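# Tighten both captive screws on the switch's left fan tray

## Task

On the switch's left-hand fan tray (left as seen when facing the switch), drive in both captive screws, the one above the handle and the one below it, turning each clockwise while pressing its spring-loaded knob gently inward, until each knob sits tight against the tray's faceplate. The fan trays standing on the shelf underneath must finish upright on that shelf.

## Robot and tools

Robot: two arms, left_arm (base near y = +0.345 m) and right_arm (base near y = -0.340 m). Each ends in a five-finger hand: left_arm has a left hand, right_arm a right hand (mirror images). Work area: the switch slots, the shelf below them (with one or more loose fan trays and a loose ESD tray), the space around them, and the table.

Frames. Scene frame: origin at table-top height midway between the nominal bases, +z up, +x out over the table, left_arm toward +y. Reported hand positions (metres), quaternions (wxyz) and velocities are in each arm's own base frame. Fixed cameras use the scene frame. Movement offsets are expressed along the axes of that arm's current Hand target. The hand point sits 0.05 m in front of the palm and 0.15 m out from the wrist flange; its +z runs along straight fingers, +y out of the palm, +x across the palm away from the thumb on the right hand and toward the thumb on the left hand. Straight fingers extend 0.06-0.07 m past the point; a wrist bracket on the little-finger side can collide with things.

The row. Every motion command is a row of 28 numbers, each in [-1, 1], always covering both arms: left dx, dy, dz, rx, ry, rz; left little, ring, middle, index, thumb_bend, thumb_turn; left force_limit, speed; then the same 14 for the right arm. dx..rz are an offset (not a pose) from the arm's Hand target as it stood when the action or move began, along that target's axes; 1.0 = 0.6 m of travel or 180 degrees; rx, ry, rz form one rotation vector. All six zero re-requests the current Hand target. Finger numbers are absolute targets: +1 open/straight, -1 closed; thumb_turn -1 puts the thumb opposite the fingers, +1 beside the palm. force_limit maps -1..+1 to about 0..10 N at the fingertip (0..15 N for the two thumb motors); speed maps -1..+0.48 from nearly stopped to full, full above that. There is no 'no change' value: to keep a hand as it is, resend its last executed eight numbers (or, before any, its hand_measured six plus hand_force_limit and hand_speed).

Tools.
- execute_actions(actions, cameras): actions is a list of actions, each a list of up to 15 rows at 1/30 s per row; a short action repeats its last row. Each row in one action is an offset from the same start pose. Images come back only with an empty list or when cameras are named.
- move(target, speed, blend, stop_force, zero, blocking, cameras): target is one 28-number row or a list of up to 15 rows, every row an offset from the same starting Hand targets. Straight-line paths, all arms finishing together, at least 0.5 s, cut off at 10 s. speed in m/s, 0.002-3.6, default 0.25 (turn rate capped at twice that in rad/s), one value or one per target. blend in metres for corner rounding, 0 = stop at each. stop_force in N, 3-120, one value shared by both arms, ends an arm's path when its wrist sensor feels that much resistance; unreliable while the hand rotates, and leave it out when backing away from contact. zero (only with stop_force) chooses whether to re-zero first. blocking=false returns early but cannot combine with stop_force. Paths do not avoid obstacles; avoid routing near an arm's own base.
- wait(seconds 0-10): let time pass holding commands.
- stop: brake a running move.
- zoom_image(camera, region [x0,y0,x1,y1] pixels, max 504x504) on cam_high, cam_low, cam_left_wrist or cam_right_wrist (images 672x504).
- show_instructions: shows the reference pages (here a page about the five-finger left hand).
- zero_wrist_force(arm): re-zero that arm's force sensor.
- finished_scene(scene): ends the scene irreversibly; call it only once the goal holds without the robot.

Results. Each gives hand pose, Hand target (the last commanded pose after clipping, base for the next offsets), joint positions, velocities and torques, wrist force and torque along hand axes plus the peak since last shown, and per-hand hand_measured, hand_stopped_by (moving, target, force, stalled, fault), hand_load_n (positive = finger pushed open), hand_force_limit, hand_speed. A move adds a 'move:' line: done, off_target, moving, held or fault, and limits such as paced or held. done means within 3 mm and 2 degrees, not that nothing was touched. The hand often rests short of its target; send the remaining distance as an offset.

Limits. Commanded orientation is clipped to 32 degrees from the measured one per step. Joint torque limits: 135 N m for the first three joints, 25.2 N m for the wrists; about 150 N outside force on an arm also causes a 10 s stop. Arms are stiff, so aiming even slightly beyond a firm contact can fault; press lightly and slowly. For the screws, push knobs in gently and twist clockwise, likely regripping in stages. Hot motors (70 C warning, 85 C stop) come from holding loads or straining at unreachable poses.

Avoid: arms touching or gripping each other, knocking fan trays over or the ESD tray off the shelf, dropping anything, hard hits on the switch or table, excessive finger force, and fast swings.

Each tool is called after "Emit:" by a JSON object that holds its "api" and its "payload".

Reference images:

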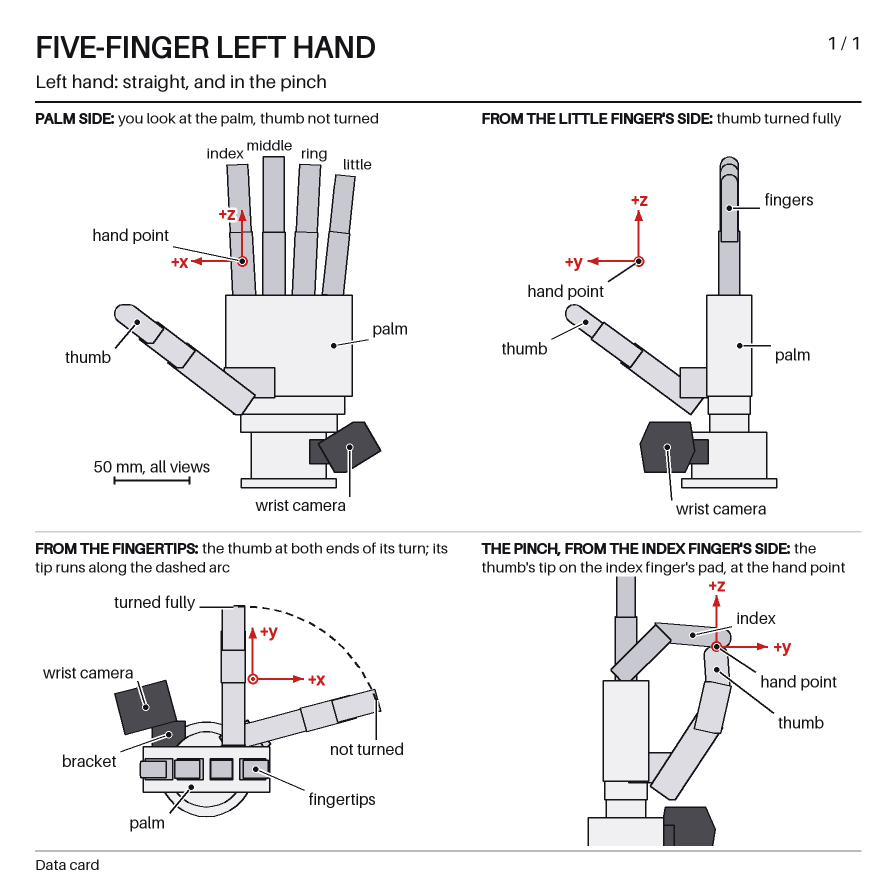

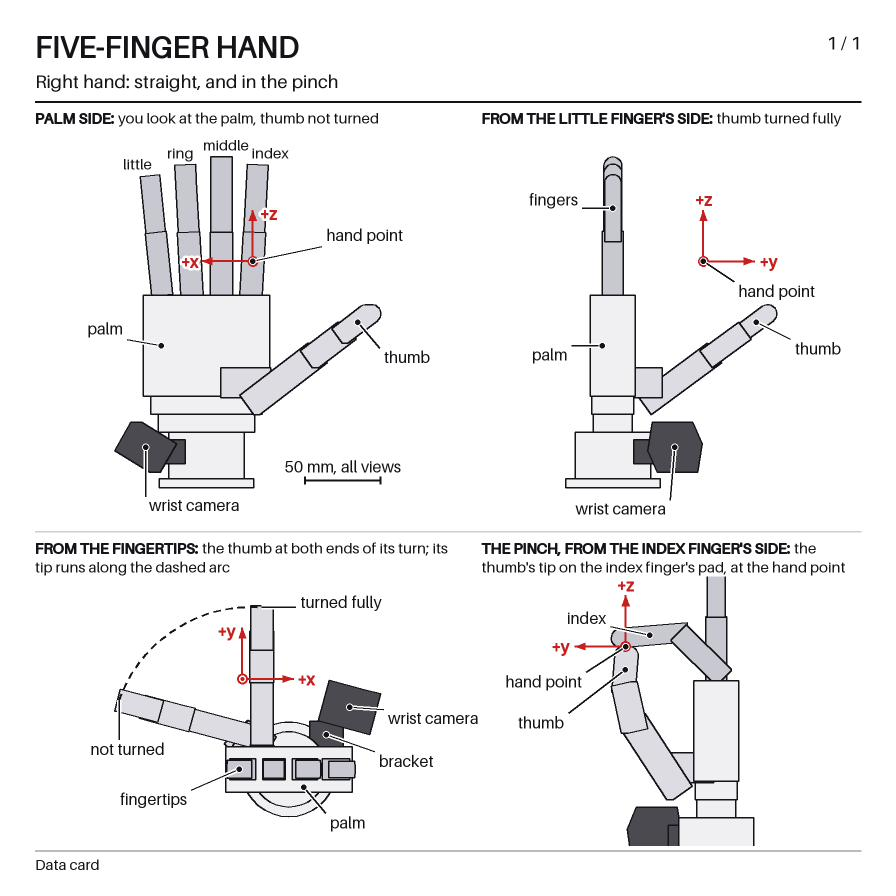

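## Session

Emit:
{"api": "execute_actions", "payload": {"actions": []}}

Scene clock: 0.00 s.
left_arm: end_effector_position=(+0.2581, +0.1394, +0.1997) hand_measured=(+1.000, +1.000, +1.000, +1.000, +1.000, +1.000) hand_load_n=(+0.0, +0.0, +0.0, +0.5, +0.0, +0.0) hand_stopped_by=(target, target, target, target, target, target) hand_force_limit=0.00 hand_speed=-0.80 end_effector_quat_wxyz=(-0.091, -0.530, +0.789, +0.298) | right_arm: end_effector_position=(+0.2007, -0.3433, +0.1056) hand_measured=(+1.000, +1.000, +1.000, +1.000, +1.000, +1.000) hand_load_n=(+0.0, +0.0, +0.0, +0.0, +0.0, +0.0) hand_stopped_by=(target, target, target, target, target, target) hand_force_limit=0.00 hand_speed=-0.80 end_effector_quat_wxyz=(+0.137, +0.969, +0.137, +0.150)
Joint positions: left_arm=[3.584 -2.001 -1.693 1.818 -2.134 3.882] | right_arm=[-1.571 -1.552 2.209 0.674 1.236 -0.24]
Joint velocities: within noise
Joint torques (N m): no reading
Motor temperatures (°C): left_arm=[35 35 34 38 42 37] | right_arm=[35 36 32 39 39 35]
Wrist force (N): no reading
Wrist torque (N m): no reading
Wrist force, peak (N): no reading
Hand target: left_arm +0.2581, +0.1394, +0.1997; -0.091, -0.530, +0.789, +0.298 | right_arm +0.2007, -0.3433, +0.1056; +0.137, +0.969, +0.137, +0.150

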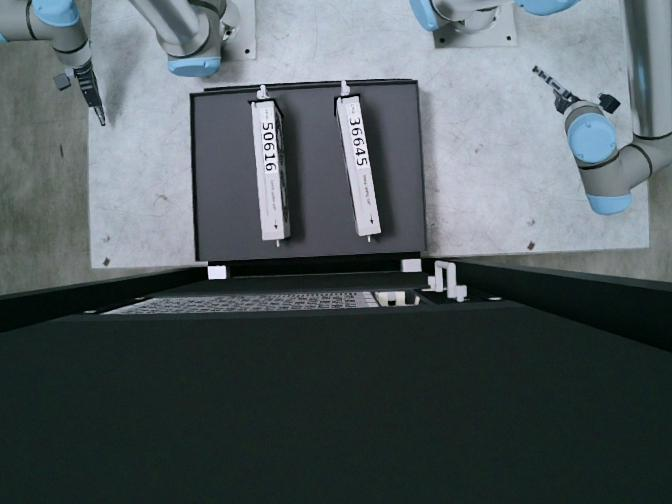

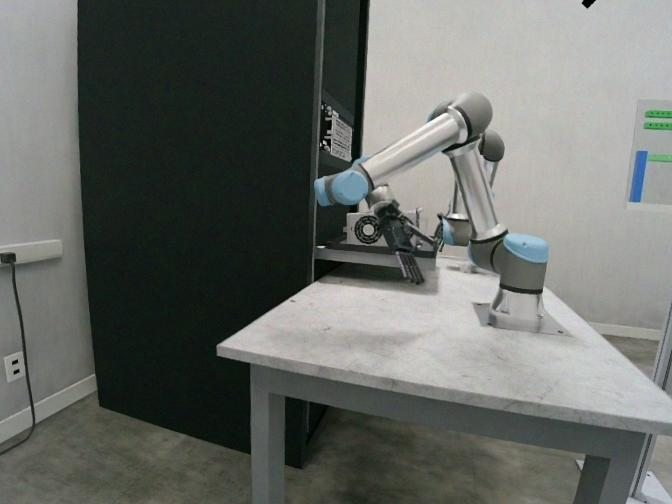

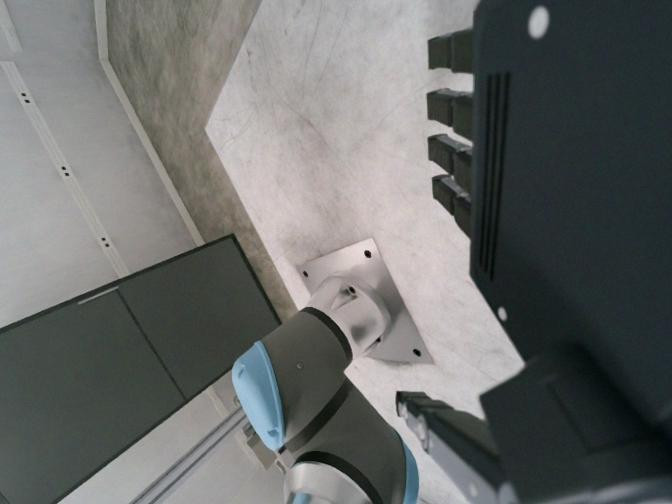

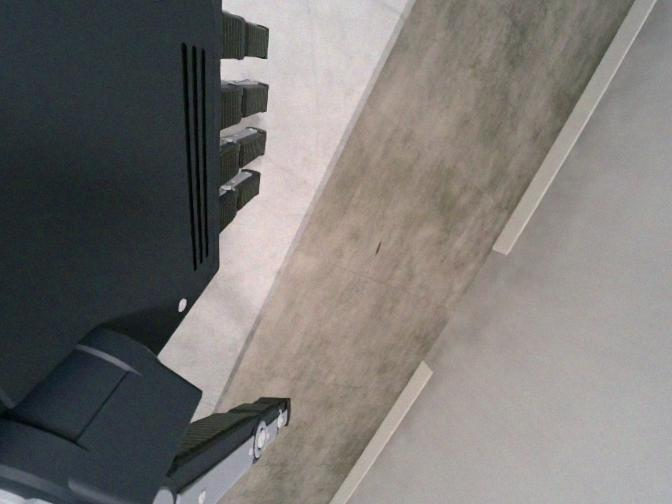

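Emit:
{"api": "zoom_image", "payload": {"camera": "cam_high", "region": [340, 230, 520, 330]}}

Emit:
{"api": "zoom_image", "payload": {"camera": "cam_low", "region": [290, 60, 470, 300]}}

Emit:
{"api": "zoom_image", "payload": {"camera": "cam_high", "region": [180, 60, 440, 320]}}

Scaled by 2.800 from the camera's 672x504 image, which has a finer 960x720 frame.

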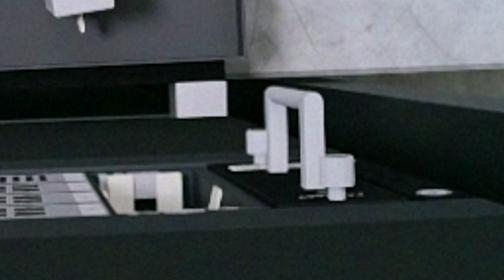

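Scaled by 2.100 from the camera's 672x504 image, which has a finer 960x720 frame.

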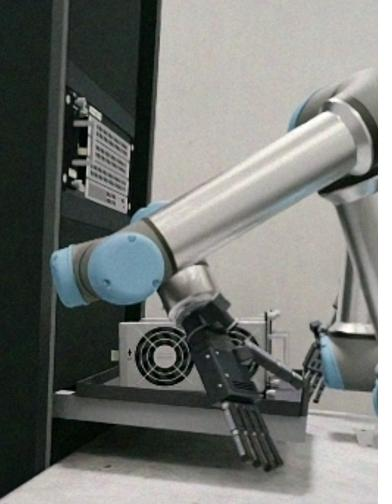

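Scaled by 1.938 from the camera's 672x504 image, which has a finer 960x720 frame.

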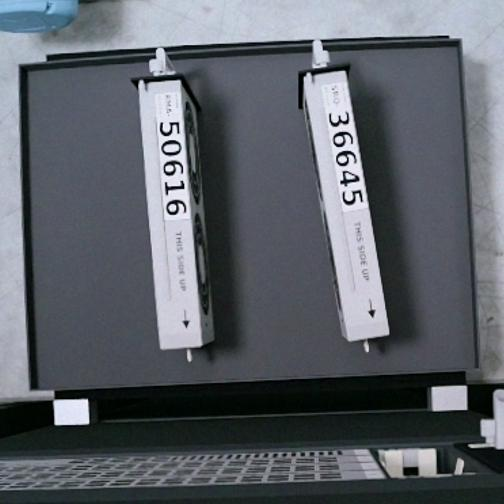

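Emit:
{"api": "move", "payload": {"target": [0.3248,0.0005,-0.7943,0.6716,-0.0129,-0.1679,1,1,1,1,1,1,0,0.4,0,0,0,0,0,0,1,1,1,1,1,1,0,0.4], "cameras": ["all"]}}

Scene clock: 7.53 s.
left_arm: end_effector_position=(+0.3946, -0.2119, +0.5505) hand_measured=(+1.000, +1.000, +1.000, +1.000, +1.000, +1.000) hand_load_n=(+0.0, +0.0, +0.0, +0.0, +0.0, +0.0) hand_stopped_by=(target, target, target, target, target, target) hand_force_limit=0.00 hand_speed=0.40 end_effector_quat_wxyz=(+0.490, -0.489, +0.510, -0.511) | right_arm: end_effector_position=(+0.2007, -0.3433, +0.1056) hand_measured=(+1.000, +1.000, +1.000, +1.000, +1.000, +1.000) hand_load_n=(+0.0, +0.0, +0.0, +0.0, +0.0, +0.0) hand_stopped_by=(target, target, target, target, target, target) hand_force_limit=0.00 hand_speed=0.40 end_effector_quat_wxyz=(+0.137, +0.969, +0.137, +0.150)
Joint positions: left_arm=[2.913 -1.141 -1.578 2.721 -1.757 3.142] | right_arm=[-1.571 -1.552 2.209 0.674 1.236 -0.24]
Joint torques (N m): left_arm=[-9.41 1.28 31.23 2.86 -0.56 1.08] | right_arm=[-0.48 -17.3 -12.67 2.12 -0.38 -0.02]
Wrist force (N): left_arm=[-0.5 0.4 -1.0] | right_arm=[-0.1 -0.1 -0.1]
Wrist torque (N m): left_arm=[-0.11 -0.11 -0.43] | right_arm=[-0.01 0.01 0.00]
Wrist force, peak (N): left_arm=[-0.3 -0.8 1.1] | right_arm=[-0.2 -0.4 -0.3]
Hand target: left_arm +0.3946, -0.2119, +0.5506; +0.490, -0.489, +0.510, -0.511 | right_arm +0.2007, -0.3433, +0.1056; +0.137, +0.969, +0.137, +0.150
Off the commanded pose: left_arm 0.000 m, 0 deg | right_arm 0.000 m, 0 deg.
move: done
camera_calibration:
cam_left_wrist: T_world_to_cam=[[0.0362226, -0.250559, 0.967423, -0.597005], [-0.5651, -0.803559, -0.18696, 0.150608], [0.824227, -0.539919, -0.170698, -0.229684], [0, 0, 0, 1]] pos_world=[0.296045, -0.152574, 0.566507]

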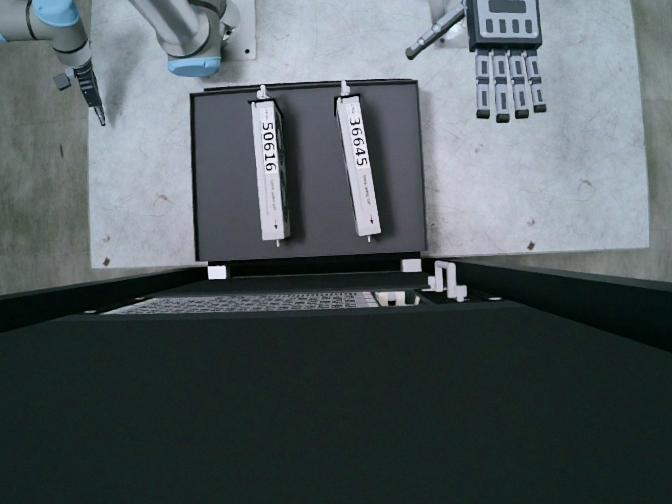

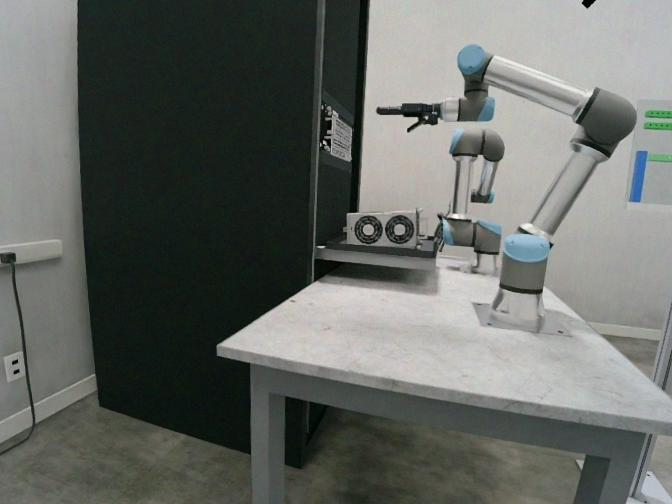

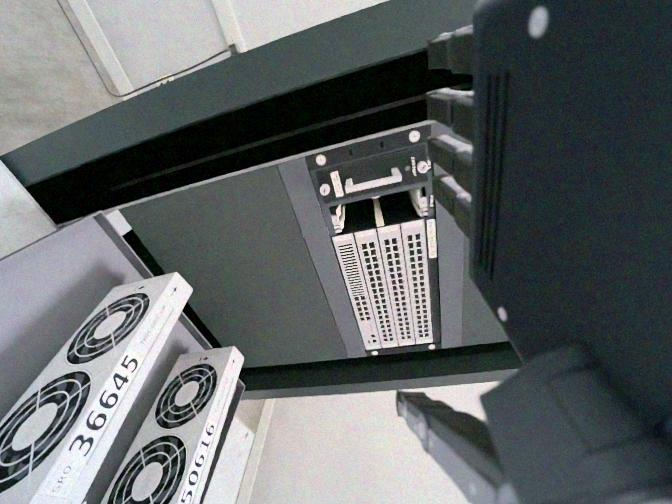

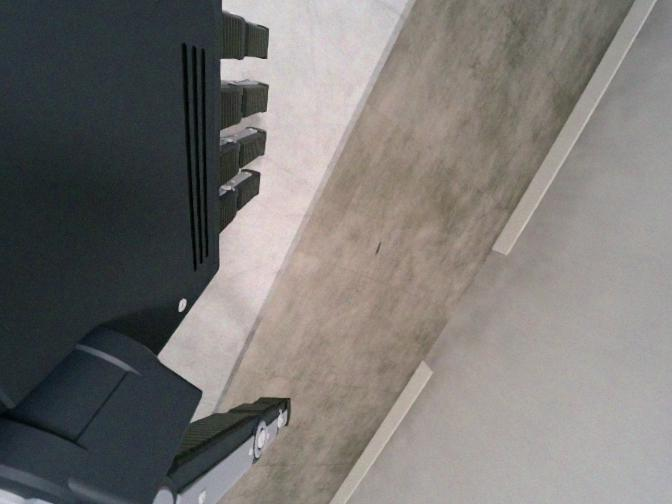

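Emit:
{"api": "zoom_image", "payload": {"camera": "cam_left_wrist", "region": [270, 110, 470, 260]}}

Emit:
{"api": "zoom_image", "payload": {"camera": "cam_left_wrist", "region": [300, 110, 440, 215]}}

Scaled by 2.520 from the camera's 672x504 image, which has a finer 960x720 frame.

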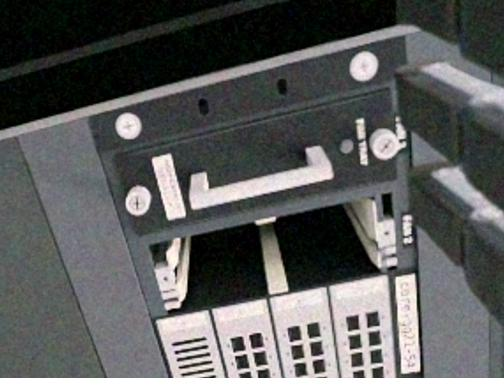

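Scaled by 3.600 from the camera's 672x504 image, which has a finer 960x720 frame.

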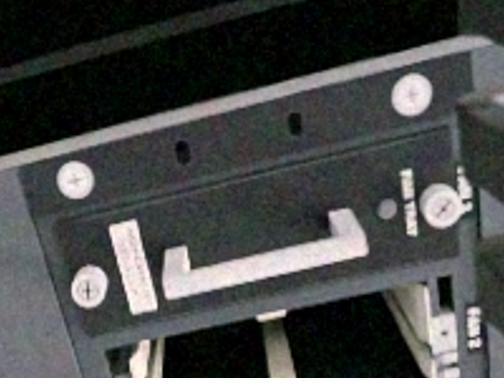

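Emit:
{"api": "move", "payload": {"target": [0.1048,-0.0595,0.2385,0,0.0653,0,-1,1,1,-1,1,1,0,0.2,0,0,0,0,0,0,1,1,1,1,1,1,0,0.4], "cameras": ["all"], "speed": 0.12}}

Scene clock: 11.97 s.
left_arm: end_effector_position=(+0.5348, -0.2806, +0.5865) hand_measured=(-1.000, +1.000, +1.000, -1.000, +1.000, +1.000) hand_load_n=(+0.5, +0.0, +0.0, +0.0, +0.0, +0.0) hand_stopped_by=(target, target, target, target, target, target) hand_force_limit=0.00 hand_speed=0.20 end_effector_quat_wxyz=(+0.435, -0.434, +0.557, -0.558) | right_arm: end_effector_position=(+0.2007, -0.3433, +0.1056) hand_measured=(+1.000, +1.000, +1.000, +1.000, +1.000, +1.000) hand_load_n=(+0.0, +0.0, +0.0, +0.0, +0.0, +0.0) hand_stopped_by=(target, target, target, target, target, target) hand_force_limit=0.00 hand_speed=0.40 end_effector_quat_wxyz=(+0.137, +0.969, +0.137, +0.150)
Joint positions: left_arm=[2.963 -1.5 -1.223 2.725 -1.503 3.142] | right_arm=[-1.571 -1.552 2.209 0.674 1.236 -0.24]
Joint torques (N m): left_arm=[-9.41 10.27 28.29 3.15 -1.24 -0.43] | right_arm=[-0.88 -17.78 -14.75 2.18 -0.13 0.01]
Wrist force (N): left_arm=[-0.2 0.4 -0.7] | right_arm=[0.0 -0.3 0.0]
Wrist torque (N m): left_arm=[-0.12 -0.16 -0.39] | right_arm=[-0.04 0.00 0.00]
Wrist force, peak (N): left_arm=[-0.5 0.6 -1.8] | right_arm=[-0.2 -0.6 -0.2]
Hand target: left_arm +0.5349, -0.2807, +0.5866; +0.435, -0.434, +0.557, -0.558 | right_arm +0.2007, -0.3433, +0.1056; +0.137, +0.969, +0.137, +0.150
Off the commanded pose: left_arm 0.000 m, 0 deg | right_arm 0.000 m, 0 deg.
move: done
camera_calibration:
cam_left_wrist: T_world_to_cam=[[-0.0155721, -0.253033, 0.967332, -0.62715], [-0.716777, -0.671694, -0.187239, 0.299681], [0.697129, -0.696277, -0.170909, -0.352049], [0, 0, 0, 1]] pos_world=[0.450462, -0.20252, 0.602606]

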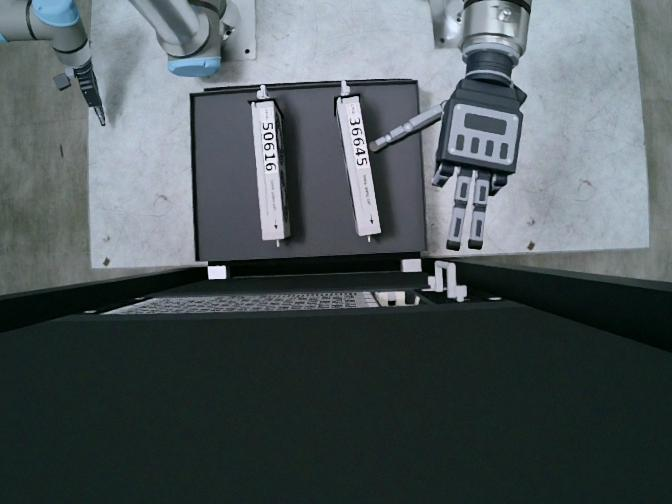

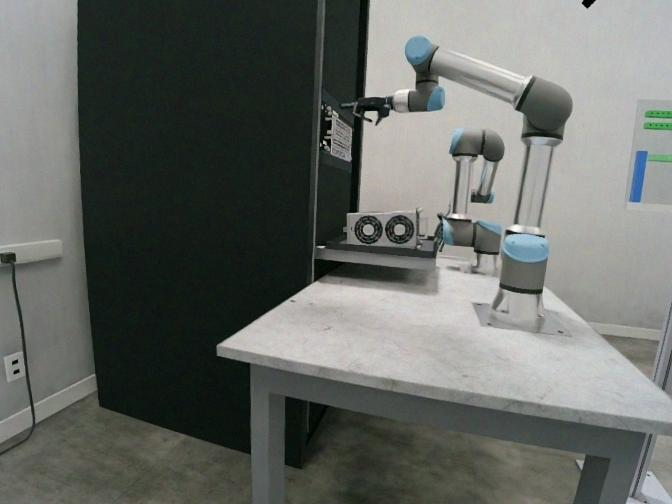

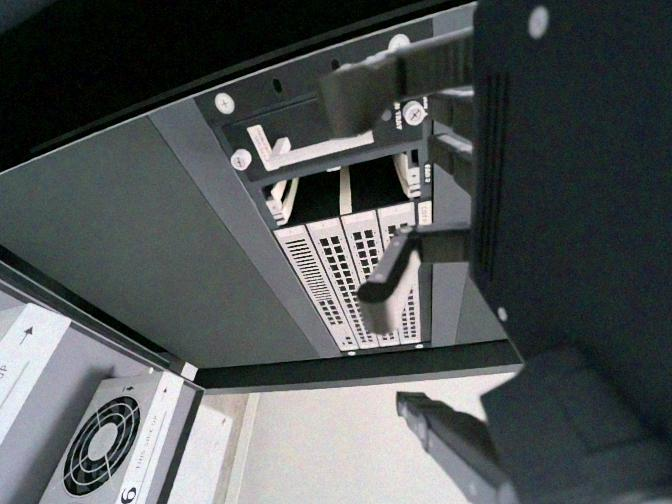

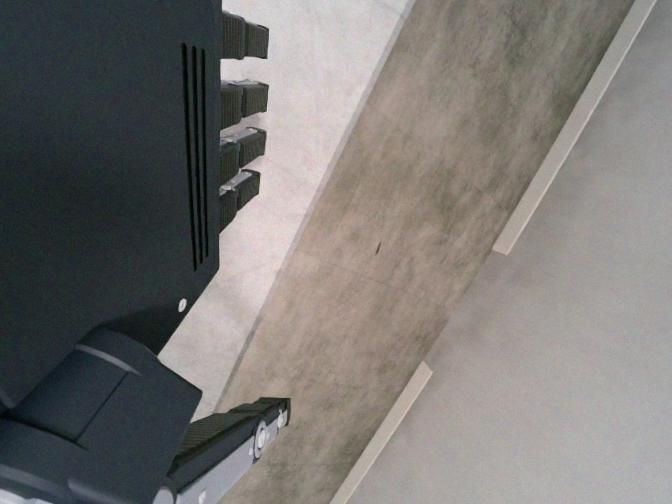

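Emit:
{"api": "zoom_image", "payload": {"camera": "cam_left_wrist", "region": [360, 70, 480, 190]}}

Emit:
{"api": "zoom_image", "payload": {"camera": "cam_high", "region": [400, 200, 520, 320]}}

Emit:
{"api": "zoom_image", "payload": {"camera": "cam_left_wrist", "region": [190, 30, 450, 230]}}

Scaled by 4.200 from the camera's 672x504 image, which has a finer 960x720 frame.

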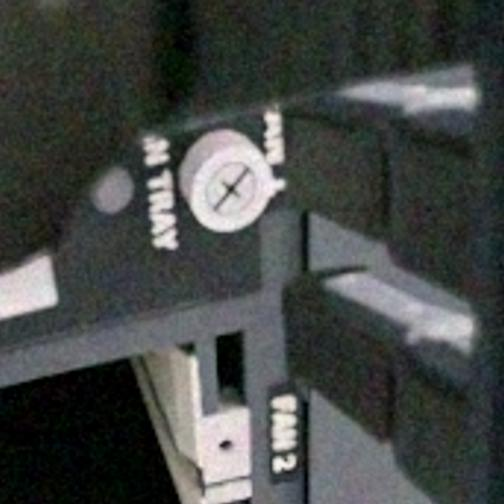

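Scaled by 4.200 from the camera's 672x504 image, which has a finer 960x720 frame.

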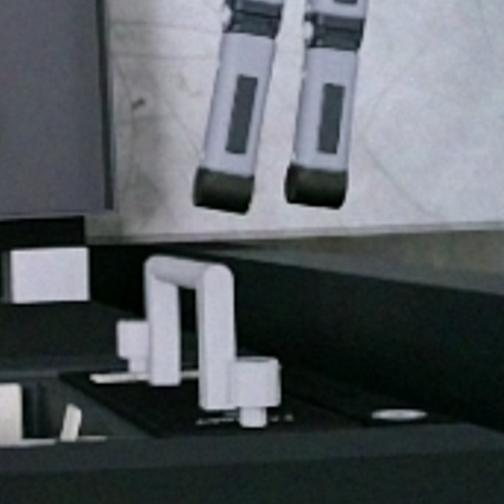

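Scaled by 1.938 from the camera's 672x504 image, which has a finer 960x720 frame.

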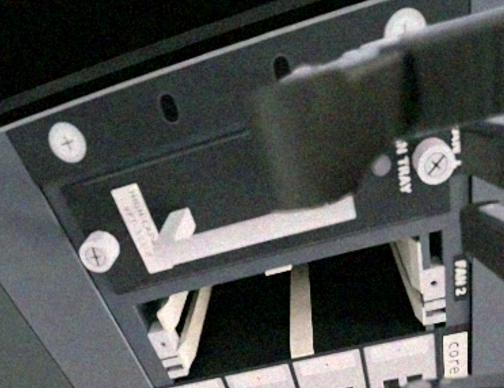

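Emit:
{"api": "move", "payload": {"target": [-0.001,-0.0025,0.0457,0,0,0,-1,1,1,-1,1,1,0,0.2,0,0,0,0,0,0,1,1,1,1,1,1,0,0.4], "cameras": ["all"], "speed": 0.06}}

Emit:
{"api": "zoom_image", "payload": {"camera": "cam_left_wrist", "region": [360, 70, 480, 190]}}

Emit:
{"api": "zoom_image", "payload": {"camera": "cam_high", "region": [400, 200, 520, 320]}}

Emit:
{"api": "zoom_image", "payload": {"camera": "cam_low", "region": [290, 70, 390, 170]}}

Scene clock: 13.53 s.
left_arm: end_effector_position=(+0.5616, -0.2868, +0.5882) hand_measured=(-1.000, +1.000, +1.000, -1.000, +1.000, +1.000) hand_load_n=(+0.0, +0.0, +0.0, +0.0, +0.0, +0.0) hand_stopped_by=(target, target, target, target, target, target) hand_force_limit=0.00 hand_speed=0.20 end_effector_quat_wxyz=(+0.435, -0.434, +0.557, -0.558) end_effector_velocity=(-0.001, +0.000, -0.001) end_effector_angular_velocity=(+0.001, +0.002, -0.001) | right_arm: end_effector_position=(+0.2007, -0.3433, +0.1056) hand_measured=(+1.000, +1.000, +1.000, +1.000, +1.000, +1.000) hand_load_n=(+0.0, +0.0, +0.0, +0.0, +0.0, +0.0) hand_stopped_by=(target, target, target, target, target, target) hand_force_limit=0.00 hand_speed=0.40 end_effector_quat_wxyz=(+0.137, +0.969, +0.137, +0.150)
Joint positions: left_arm=[2.959 -1.566 -1.155 2.724 -1.507 3.142] | right_arm=[-1.571 -1.552 2.209 0.674 1.236 -0.24]
Joint velocities: left_arm=[0 0.003 -0.005 0 0.001 0] | right_arm=[within noise]
Joint torques (N m): left_arm=[-4.04 29.54 10.59 0.77 -1.84 2.6] | right_arm=[-2.36 -17.97 -14.06 2.14 -0.33 -0.02]
Wrist force (N): left_arm=[-0.6 0.3 -0.8] | right_arm=[0.0 -0.1 0.0]
Wrist torque (N m): left_arm=[-0.13 -0.08 -0.42] | right_arm=[-0.02 -0.01 0.00]
Wrist force, peak (N): left_arm=[-0.5 0.3 -1.2] | right_arm=[-0.2 -0.5 -0.1]
Hand target: left_arm +0.5616, -0.2868, +0.5881; +0.435, -0.434, +0.557, -0.558 | right_arm +0.2007, -0.3433, +0.1056; +0.137, +0.969, +0.137, +0.150
Off the commanded pose: left_arm 0.000 m, 0 deg | right_arm 0.000 m, 0 deg.
move: done
camera_calibration:
cam_left_wrist: T_world_to_cam=[[-0.0157805, -0.253026, 0.967331, -0.629845], [-0.716905, -0.671527, -0.187347, 0.315133], [0.696992, -0.696441, -0.170798, -0.374723], [0, 0, 0, 1]] pos_world=[0.47716, -0.208719, 0.604305]

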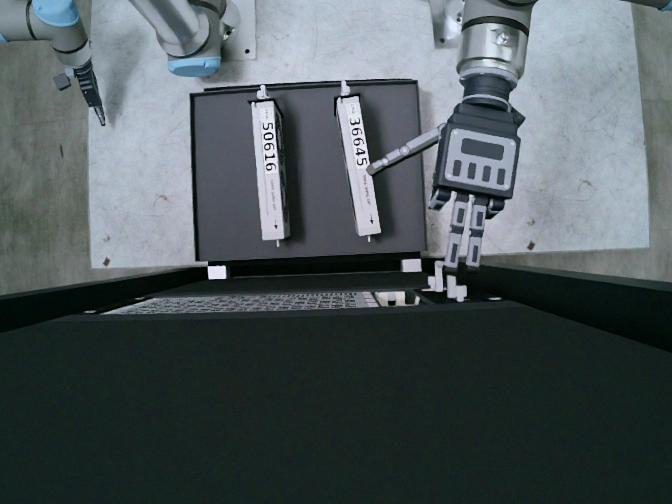

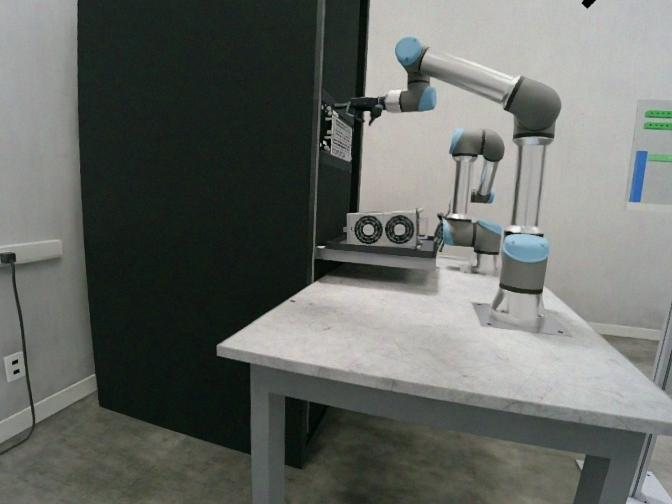

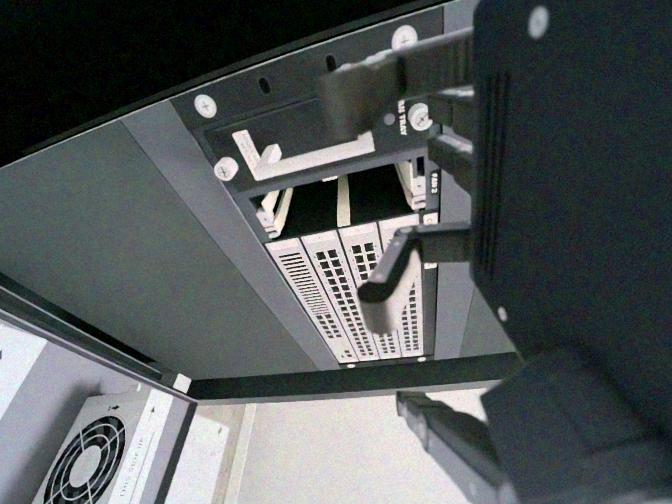

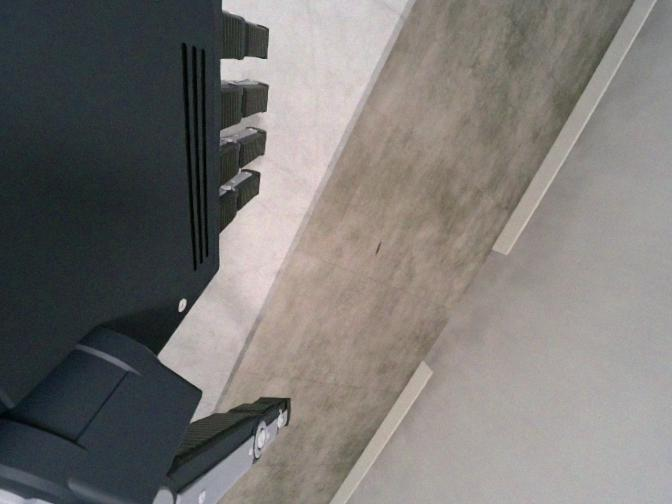

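Scaled by 4.200 from the camera's 672x504 image, which has a finer 960x720 frame.

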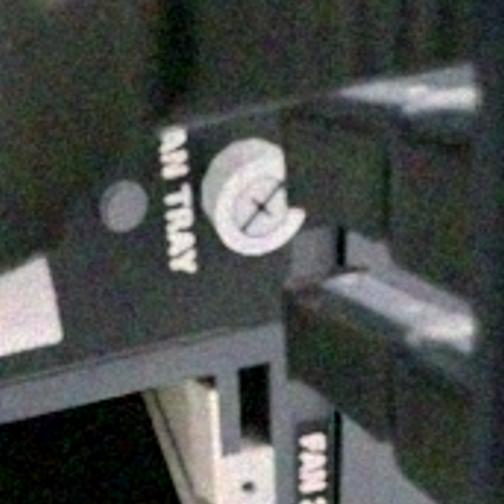

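Scaled by 4.200 from the camera's 672x504 image, which has a finer 960x720 frame.

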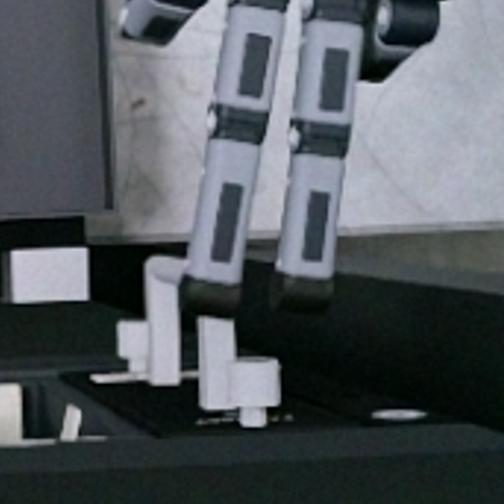

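Scaled by 5.040 from the camera's 672x504 image, which has a finer 960x720 frame.

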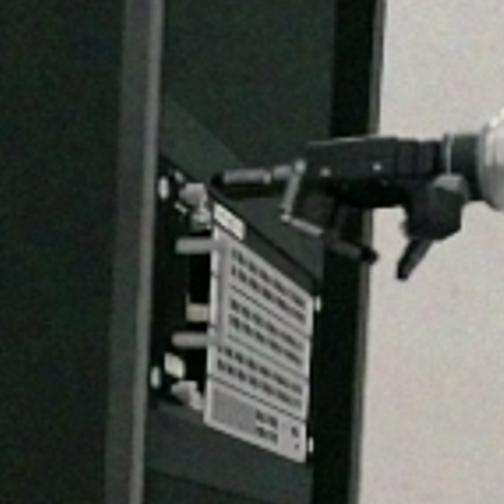

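Emit:
{"api": "zoom_image", "payload": {"camera": "cam_low", "region": [315, 90, 355, 120]}}

Emit:
{"api": "zoom_image", "payload": {"camera": "cam_left_wrist", "region": [400, 80, 460, 170]}}

Scaled by 12.600 from the camera's 672x504 image, which has a finer 960x720 frame.

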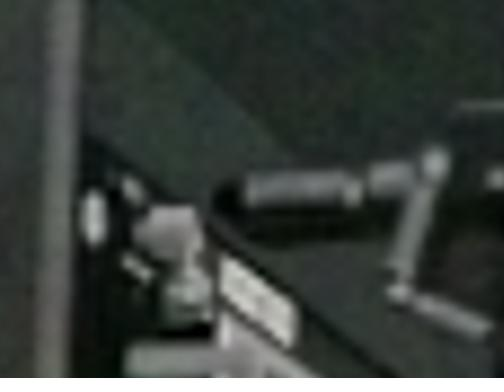

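Scaled by 5.600 from the camera's 672x504 image, which has a finer 960x720 frame.

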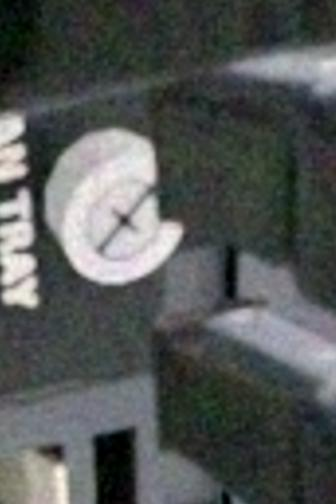

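Emit:
{"api": "move", "payload": {"target": [-0.0041,0.0133,-0.0008,0,0,0,-1,1,1,-1,1,1,0,0.2,0,0,0,0,0,0,1,1,1,1,1,1,0,0.4], "cameras": ["all"], "speed": 0.06}}

Emit:
{"api": "zoom_image", "payload": {"camera": "cam_left_wrist", "region": [390, 80, 460, 170]}}

Emit:
{"api": "zoom_image", "payload": {"camera": "cam_high", "region": [430, 250, 490, 300]}}

Emit:
{"api": "zoom_image", "payload": {"camera": "cam_low", "region": [315, 90, 355, 120]}}

Scene clock: 15.57 s.
left_arm: end_effector_position=(+0.5617, -0.2842, +0.5802) hand_measured=(-1.000, +1.000, +1.000, -1.000, +1.000, +1.000) hand_load_n=(+0.0, +0.0, +0.0, +0.0, +0.0, -0.5) hand_stopped_by=(target, target, target, target, target, target) hand_force_limit=0.00 hand_speed=0.20 end_effector_quat_wxyz=(+0.435, -0.434, +0.557, -0.558) | right_arm: end_effector_position=(+0.2007, -0.3433, +0.1056) hand_measured=(+1.000, +1.000, +1.000, +1.000, +1.000, +1.000) hand_load_n=(+0.0, +0.0, +0.0, +0.0, +0.0, +0.0) hand_stopped_by=(target, target, target, target, target, target) hand_force_limit=0.00 hand_speed=0.40 end_effector_quat_wxyz=(+0.137, +0.969, +0.137, +0.150)
Joint positions: left_arm=[2.966 -1.555 -1.188 2.746 -1.499 3.142] | right_arm=[-1.571 -1.552 2.209 0.674 1.236 -0.24]
Joint torques (N m): left_arm=[-5.69 15.46 30.15 -0.19 0.39 1.83] | right_arm=[-1.46 -17.3 -14.5 1.95 -0.34 -0.19]
Wrist force (N): left_arm=[-0.1 0.1 -0.8] | right_arm=[0.1 -0.4 0.0]
Wrist torque (N m): left_arm=[-0.17 -0.17 -0.38] | right_arm=[-0.05 -0.03 0.00]
Wrist force, peak (N): left_arm=[-0.3 0.7 -0.9] | right_arm=[-0.3 -0.5 0.0]
Hand target: left_arm +0.5617, -0.2843, +0.5802; +0.435, -0.434, +0.557, -0.558 | right_arm +0.2007, -0.3433, +0.1056; +0.137, +0.969, +0.137, +0.150
Off the commanded pose: left_arm 0.000 m, 0 deg | right_arm 0.000 m, 0 deg.
move: done
camera_calibration:
cam_left_wrist: T_world_to_cam=[[-0.0158506, -0.253092, 0.967312, -0.621317], [-0.716853, -0.671552, -0.187455, 0.315539], [0.697044, -0.696392, -0.170785, -0.374458], [0, 0, 0, 1]] pos_world=[0.47736, -0.206119, 0.596205]

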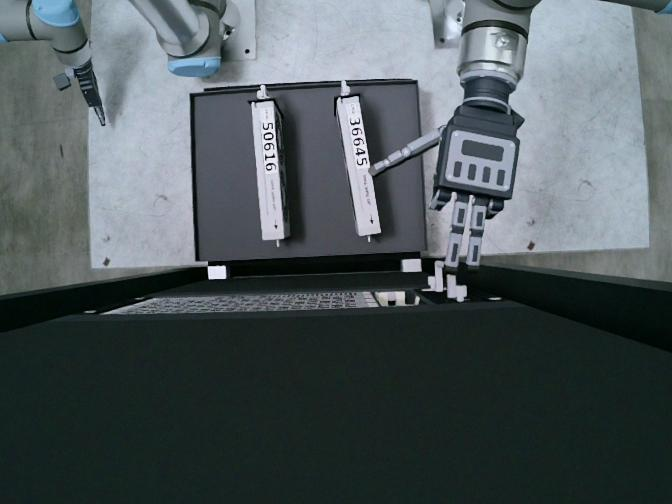

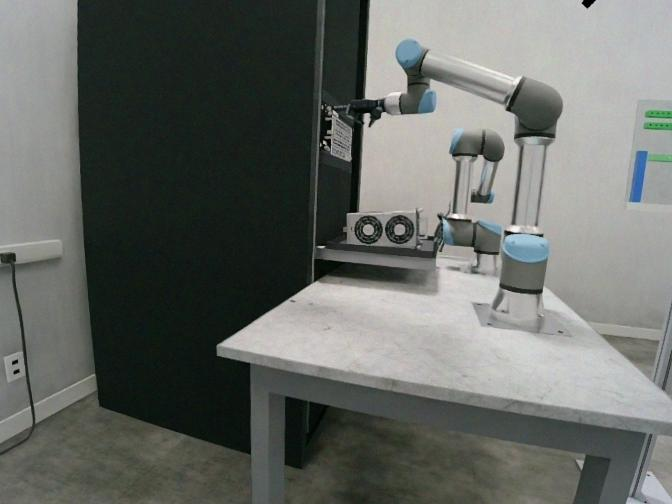

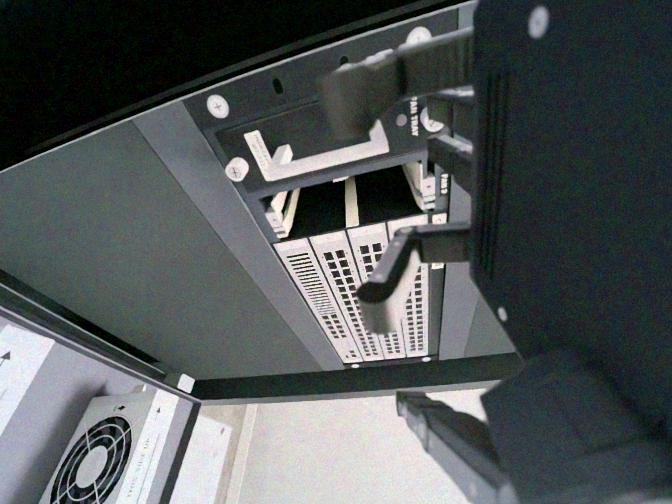

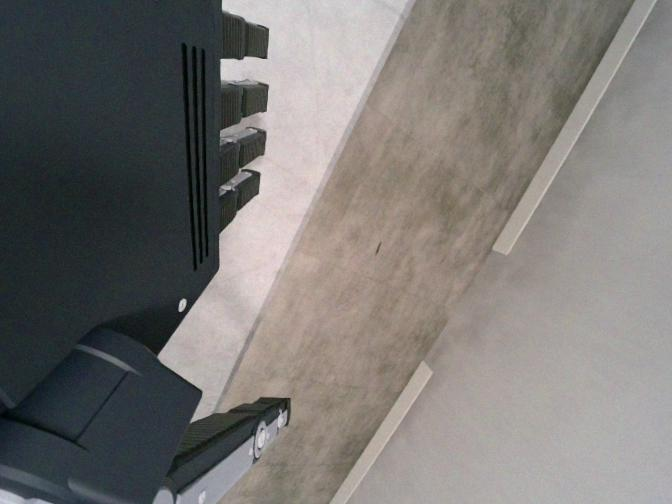

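Scaled by 5.600 from the camera's 672x504 image, which has a finer 960x720 frame.

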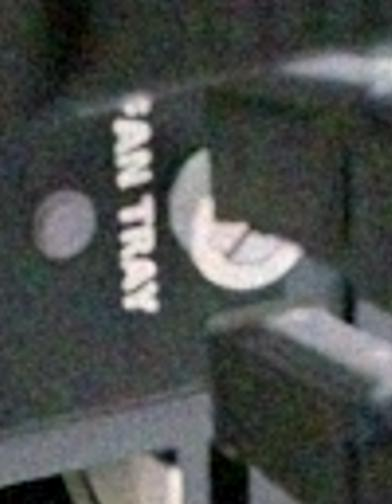

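Scaled by 8.400 from the camera's 672x504 image, which has a finer 960x720 frame.

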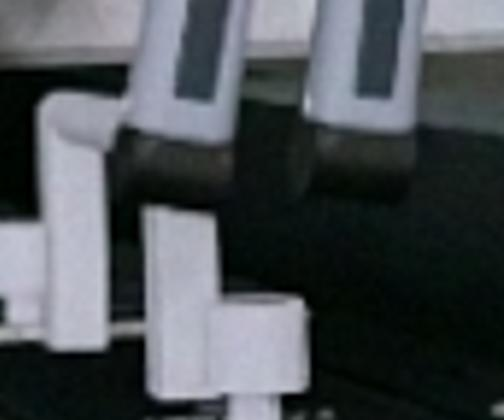

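Scaled by 12.600 from the camera's 672x504 image, which has a finer 960x720 frame.

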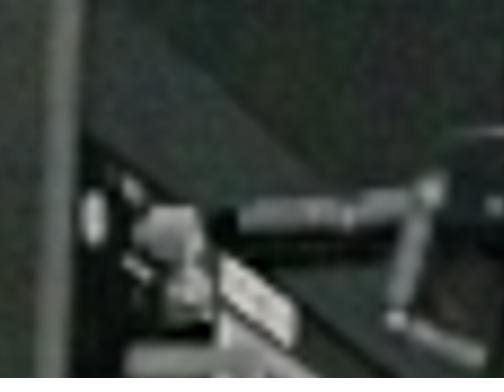

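Emit:
{"api": "move", "payload": {"target": [-0.0068,0.0017,0.0326,0,0,0,-1,1,1,-1,1,1,0,0.2,0,0,0,0,0,0,1,1,1,1,1,1,0,0.4], "cameras": ["all"], "speed": 0.012, "stop_force": 6}}

Emit:
{"api": "zoom_image", "payload": {"camera": "cam_left_wrist", "region": [390, 80, 460, 170]}}

Emit:
{"api": "zoom_image", "payload": {"camera": "cam_high", "region": [430, 250, 490, 300]}}

Emit:
{"api": "zoom_image", "payload": {"camera": "cam_low", "region": [315, 90, 355, 120]}}

Scene clock: 18.13 s.
left_arm: end_effector_position=(+0.5761, -0.2849, +0.5795) hand_measured=(-1.000, +1.000, +1.000, -1.000, +1.000, +1.000) hand_load_n=(+0.0, +0.0, -2.0, +0.0, +0.0, -0.5) hand_stopped_by=(target, target, target, target, target, target) hand_force_limit=0.00 hand_speed=0.20 end_effector_quat_wxyz=(+0.435, -0.434, +0.557, -0.558) | right_arm: end_effector_position=(+0.2007, -0.3433, +0.1056) hand_measured=(+1.000, +1.000, +1.000, +1.000, +1.000, +1.000) hand_load_n=(+0.0, +0.0, +0.0, +0.0, +0.0, +0.0) hand_stopped_by=(target, target, target, target, target, target) hand_force_limit=0.00 hand_speed=0.40 end_effector_quat_wxyz=(+0.137, +0.969, +0.137, +0.150)
Joint positions: left_arm=[2.971 -1.587 -1.159 2.748 -1.494 3.142] | right_arm=[-1.571 -1.552 2.209 0.674 1.236 -0.24]
Joint torques (N m): left_arm=[-7.06 29.19 11.81 1.21 -3.7 -1.04] | right_arm=[-1.49 -17.24 -13.95 1.93 -0.17 0.01]
Wrist force (N): left_arm=[3.3 2.1 -5.8] | right_arm=[-0.2 -0.4 -0.2]
Wrist torque (N m): left_arm=[0.11 -0.08 -0.22] | right_arm=[-0.05 0.03 -0.02]
Wrist force, peak (N): left_arm=[4.7 2.8 -9.1] | right_arm=[-0.1 -0.5 -0.2]
Hand target: left_arm +0.5761, -0.2849, +0.5795; +0.435, -0.434, +0.557, -0.558 (not the last commanded pose) | right_arm +0.2007, -0.3433, +0.1056; +0.137, +0.969, +0.137, +0.150
Off the commanded pose: left_arm 0.006 m, 0 deg | right_arm 0.000 m, 0 deg.
move: contact (left_arm)
camera_calibration:
cam_left_wrist: T_world_to_cam=[[-0.0157805, -0.253026, 0.967331, -0.620596], [-0.716905, -0.671527, -0.187347, 0.325294], [0.696992, -0.696441, -0.170798, -0.385009], [0, 0, 0, 1]] pos_world=[0.49176, -0.206719, 0.595505]

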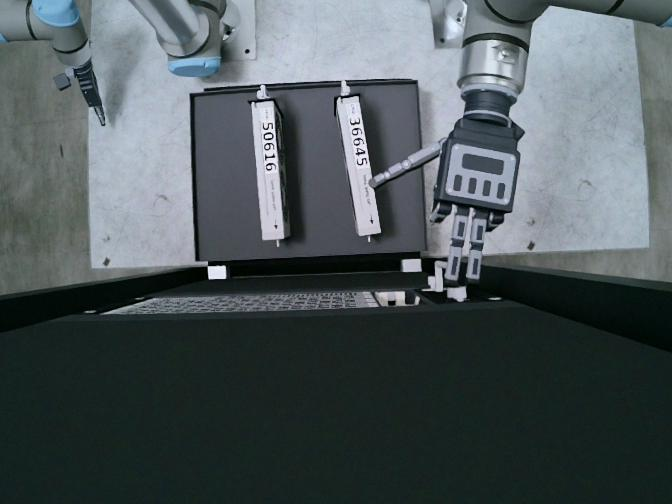

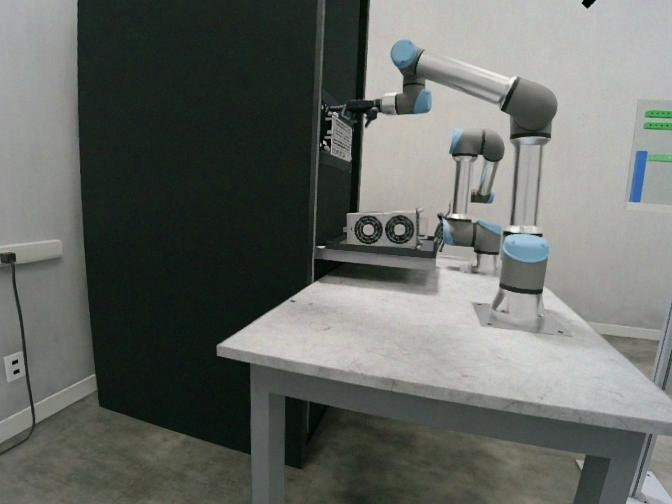

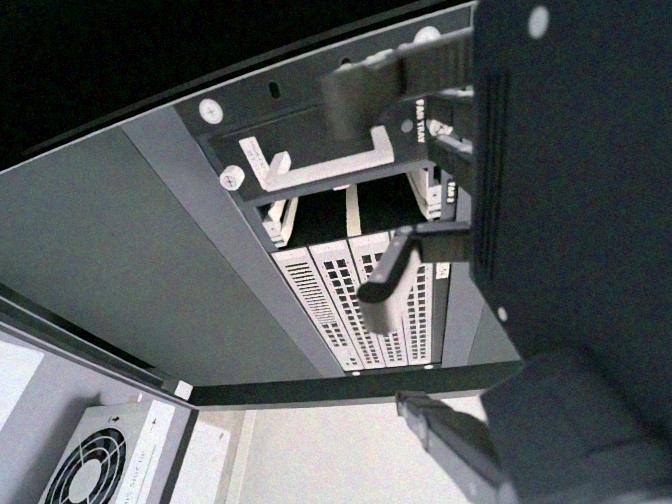

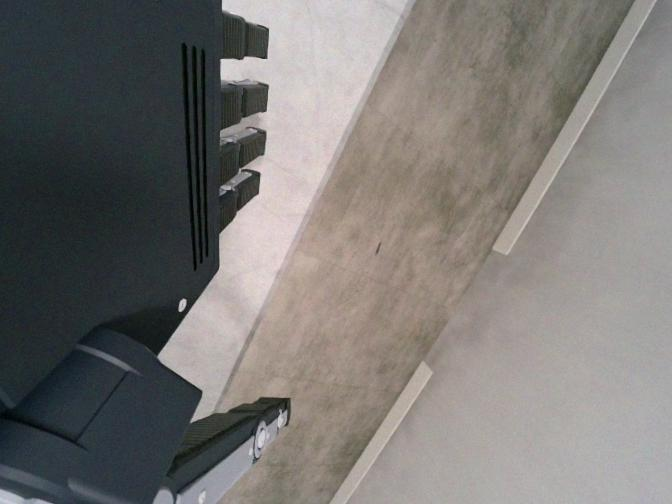

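Scaled by 5.600 from the camera's 672x504 image, which has a finer 960x720 frame.

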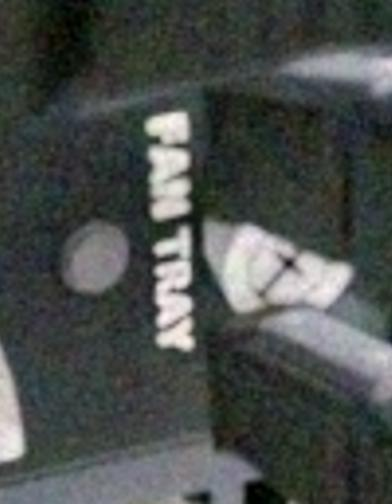

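Scaled by 8.400 from the camera's 672x504 image, which has a finer 960x720 frame.

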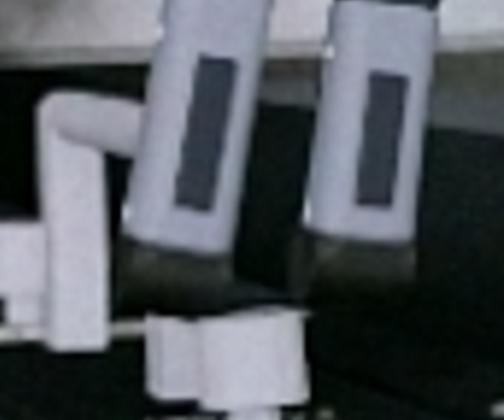

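Scaled by 12.600 from the camera's 672x504 image, which has a finer 960x720 frame.

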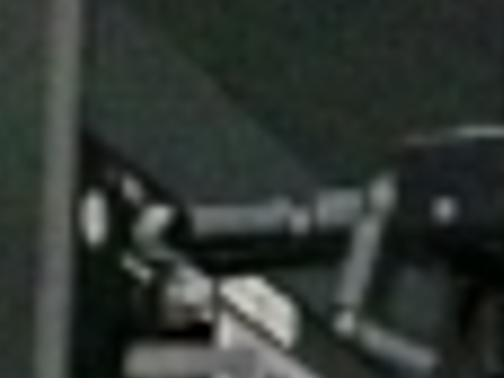

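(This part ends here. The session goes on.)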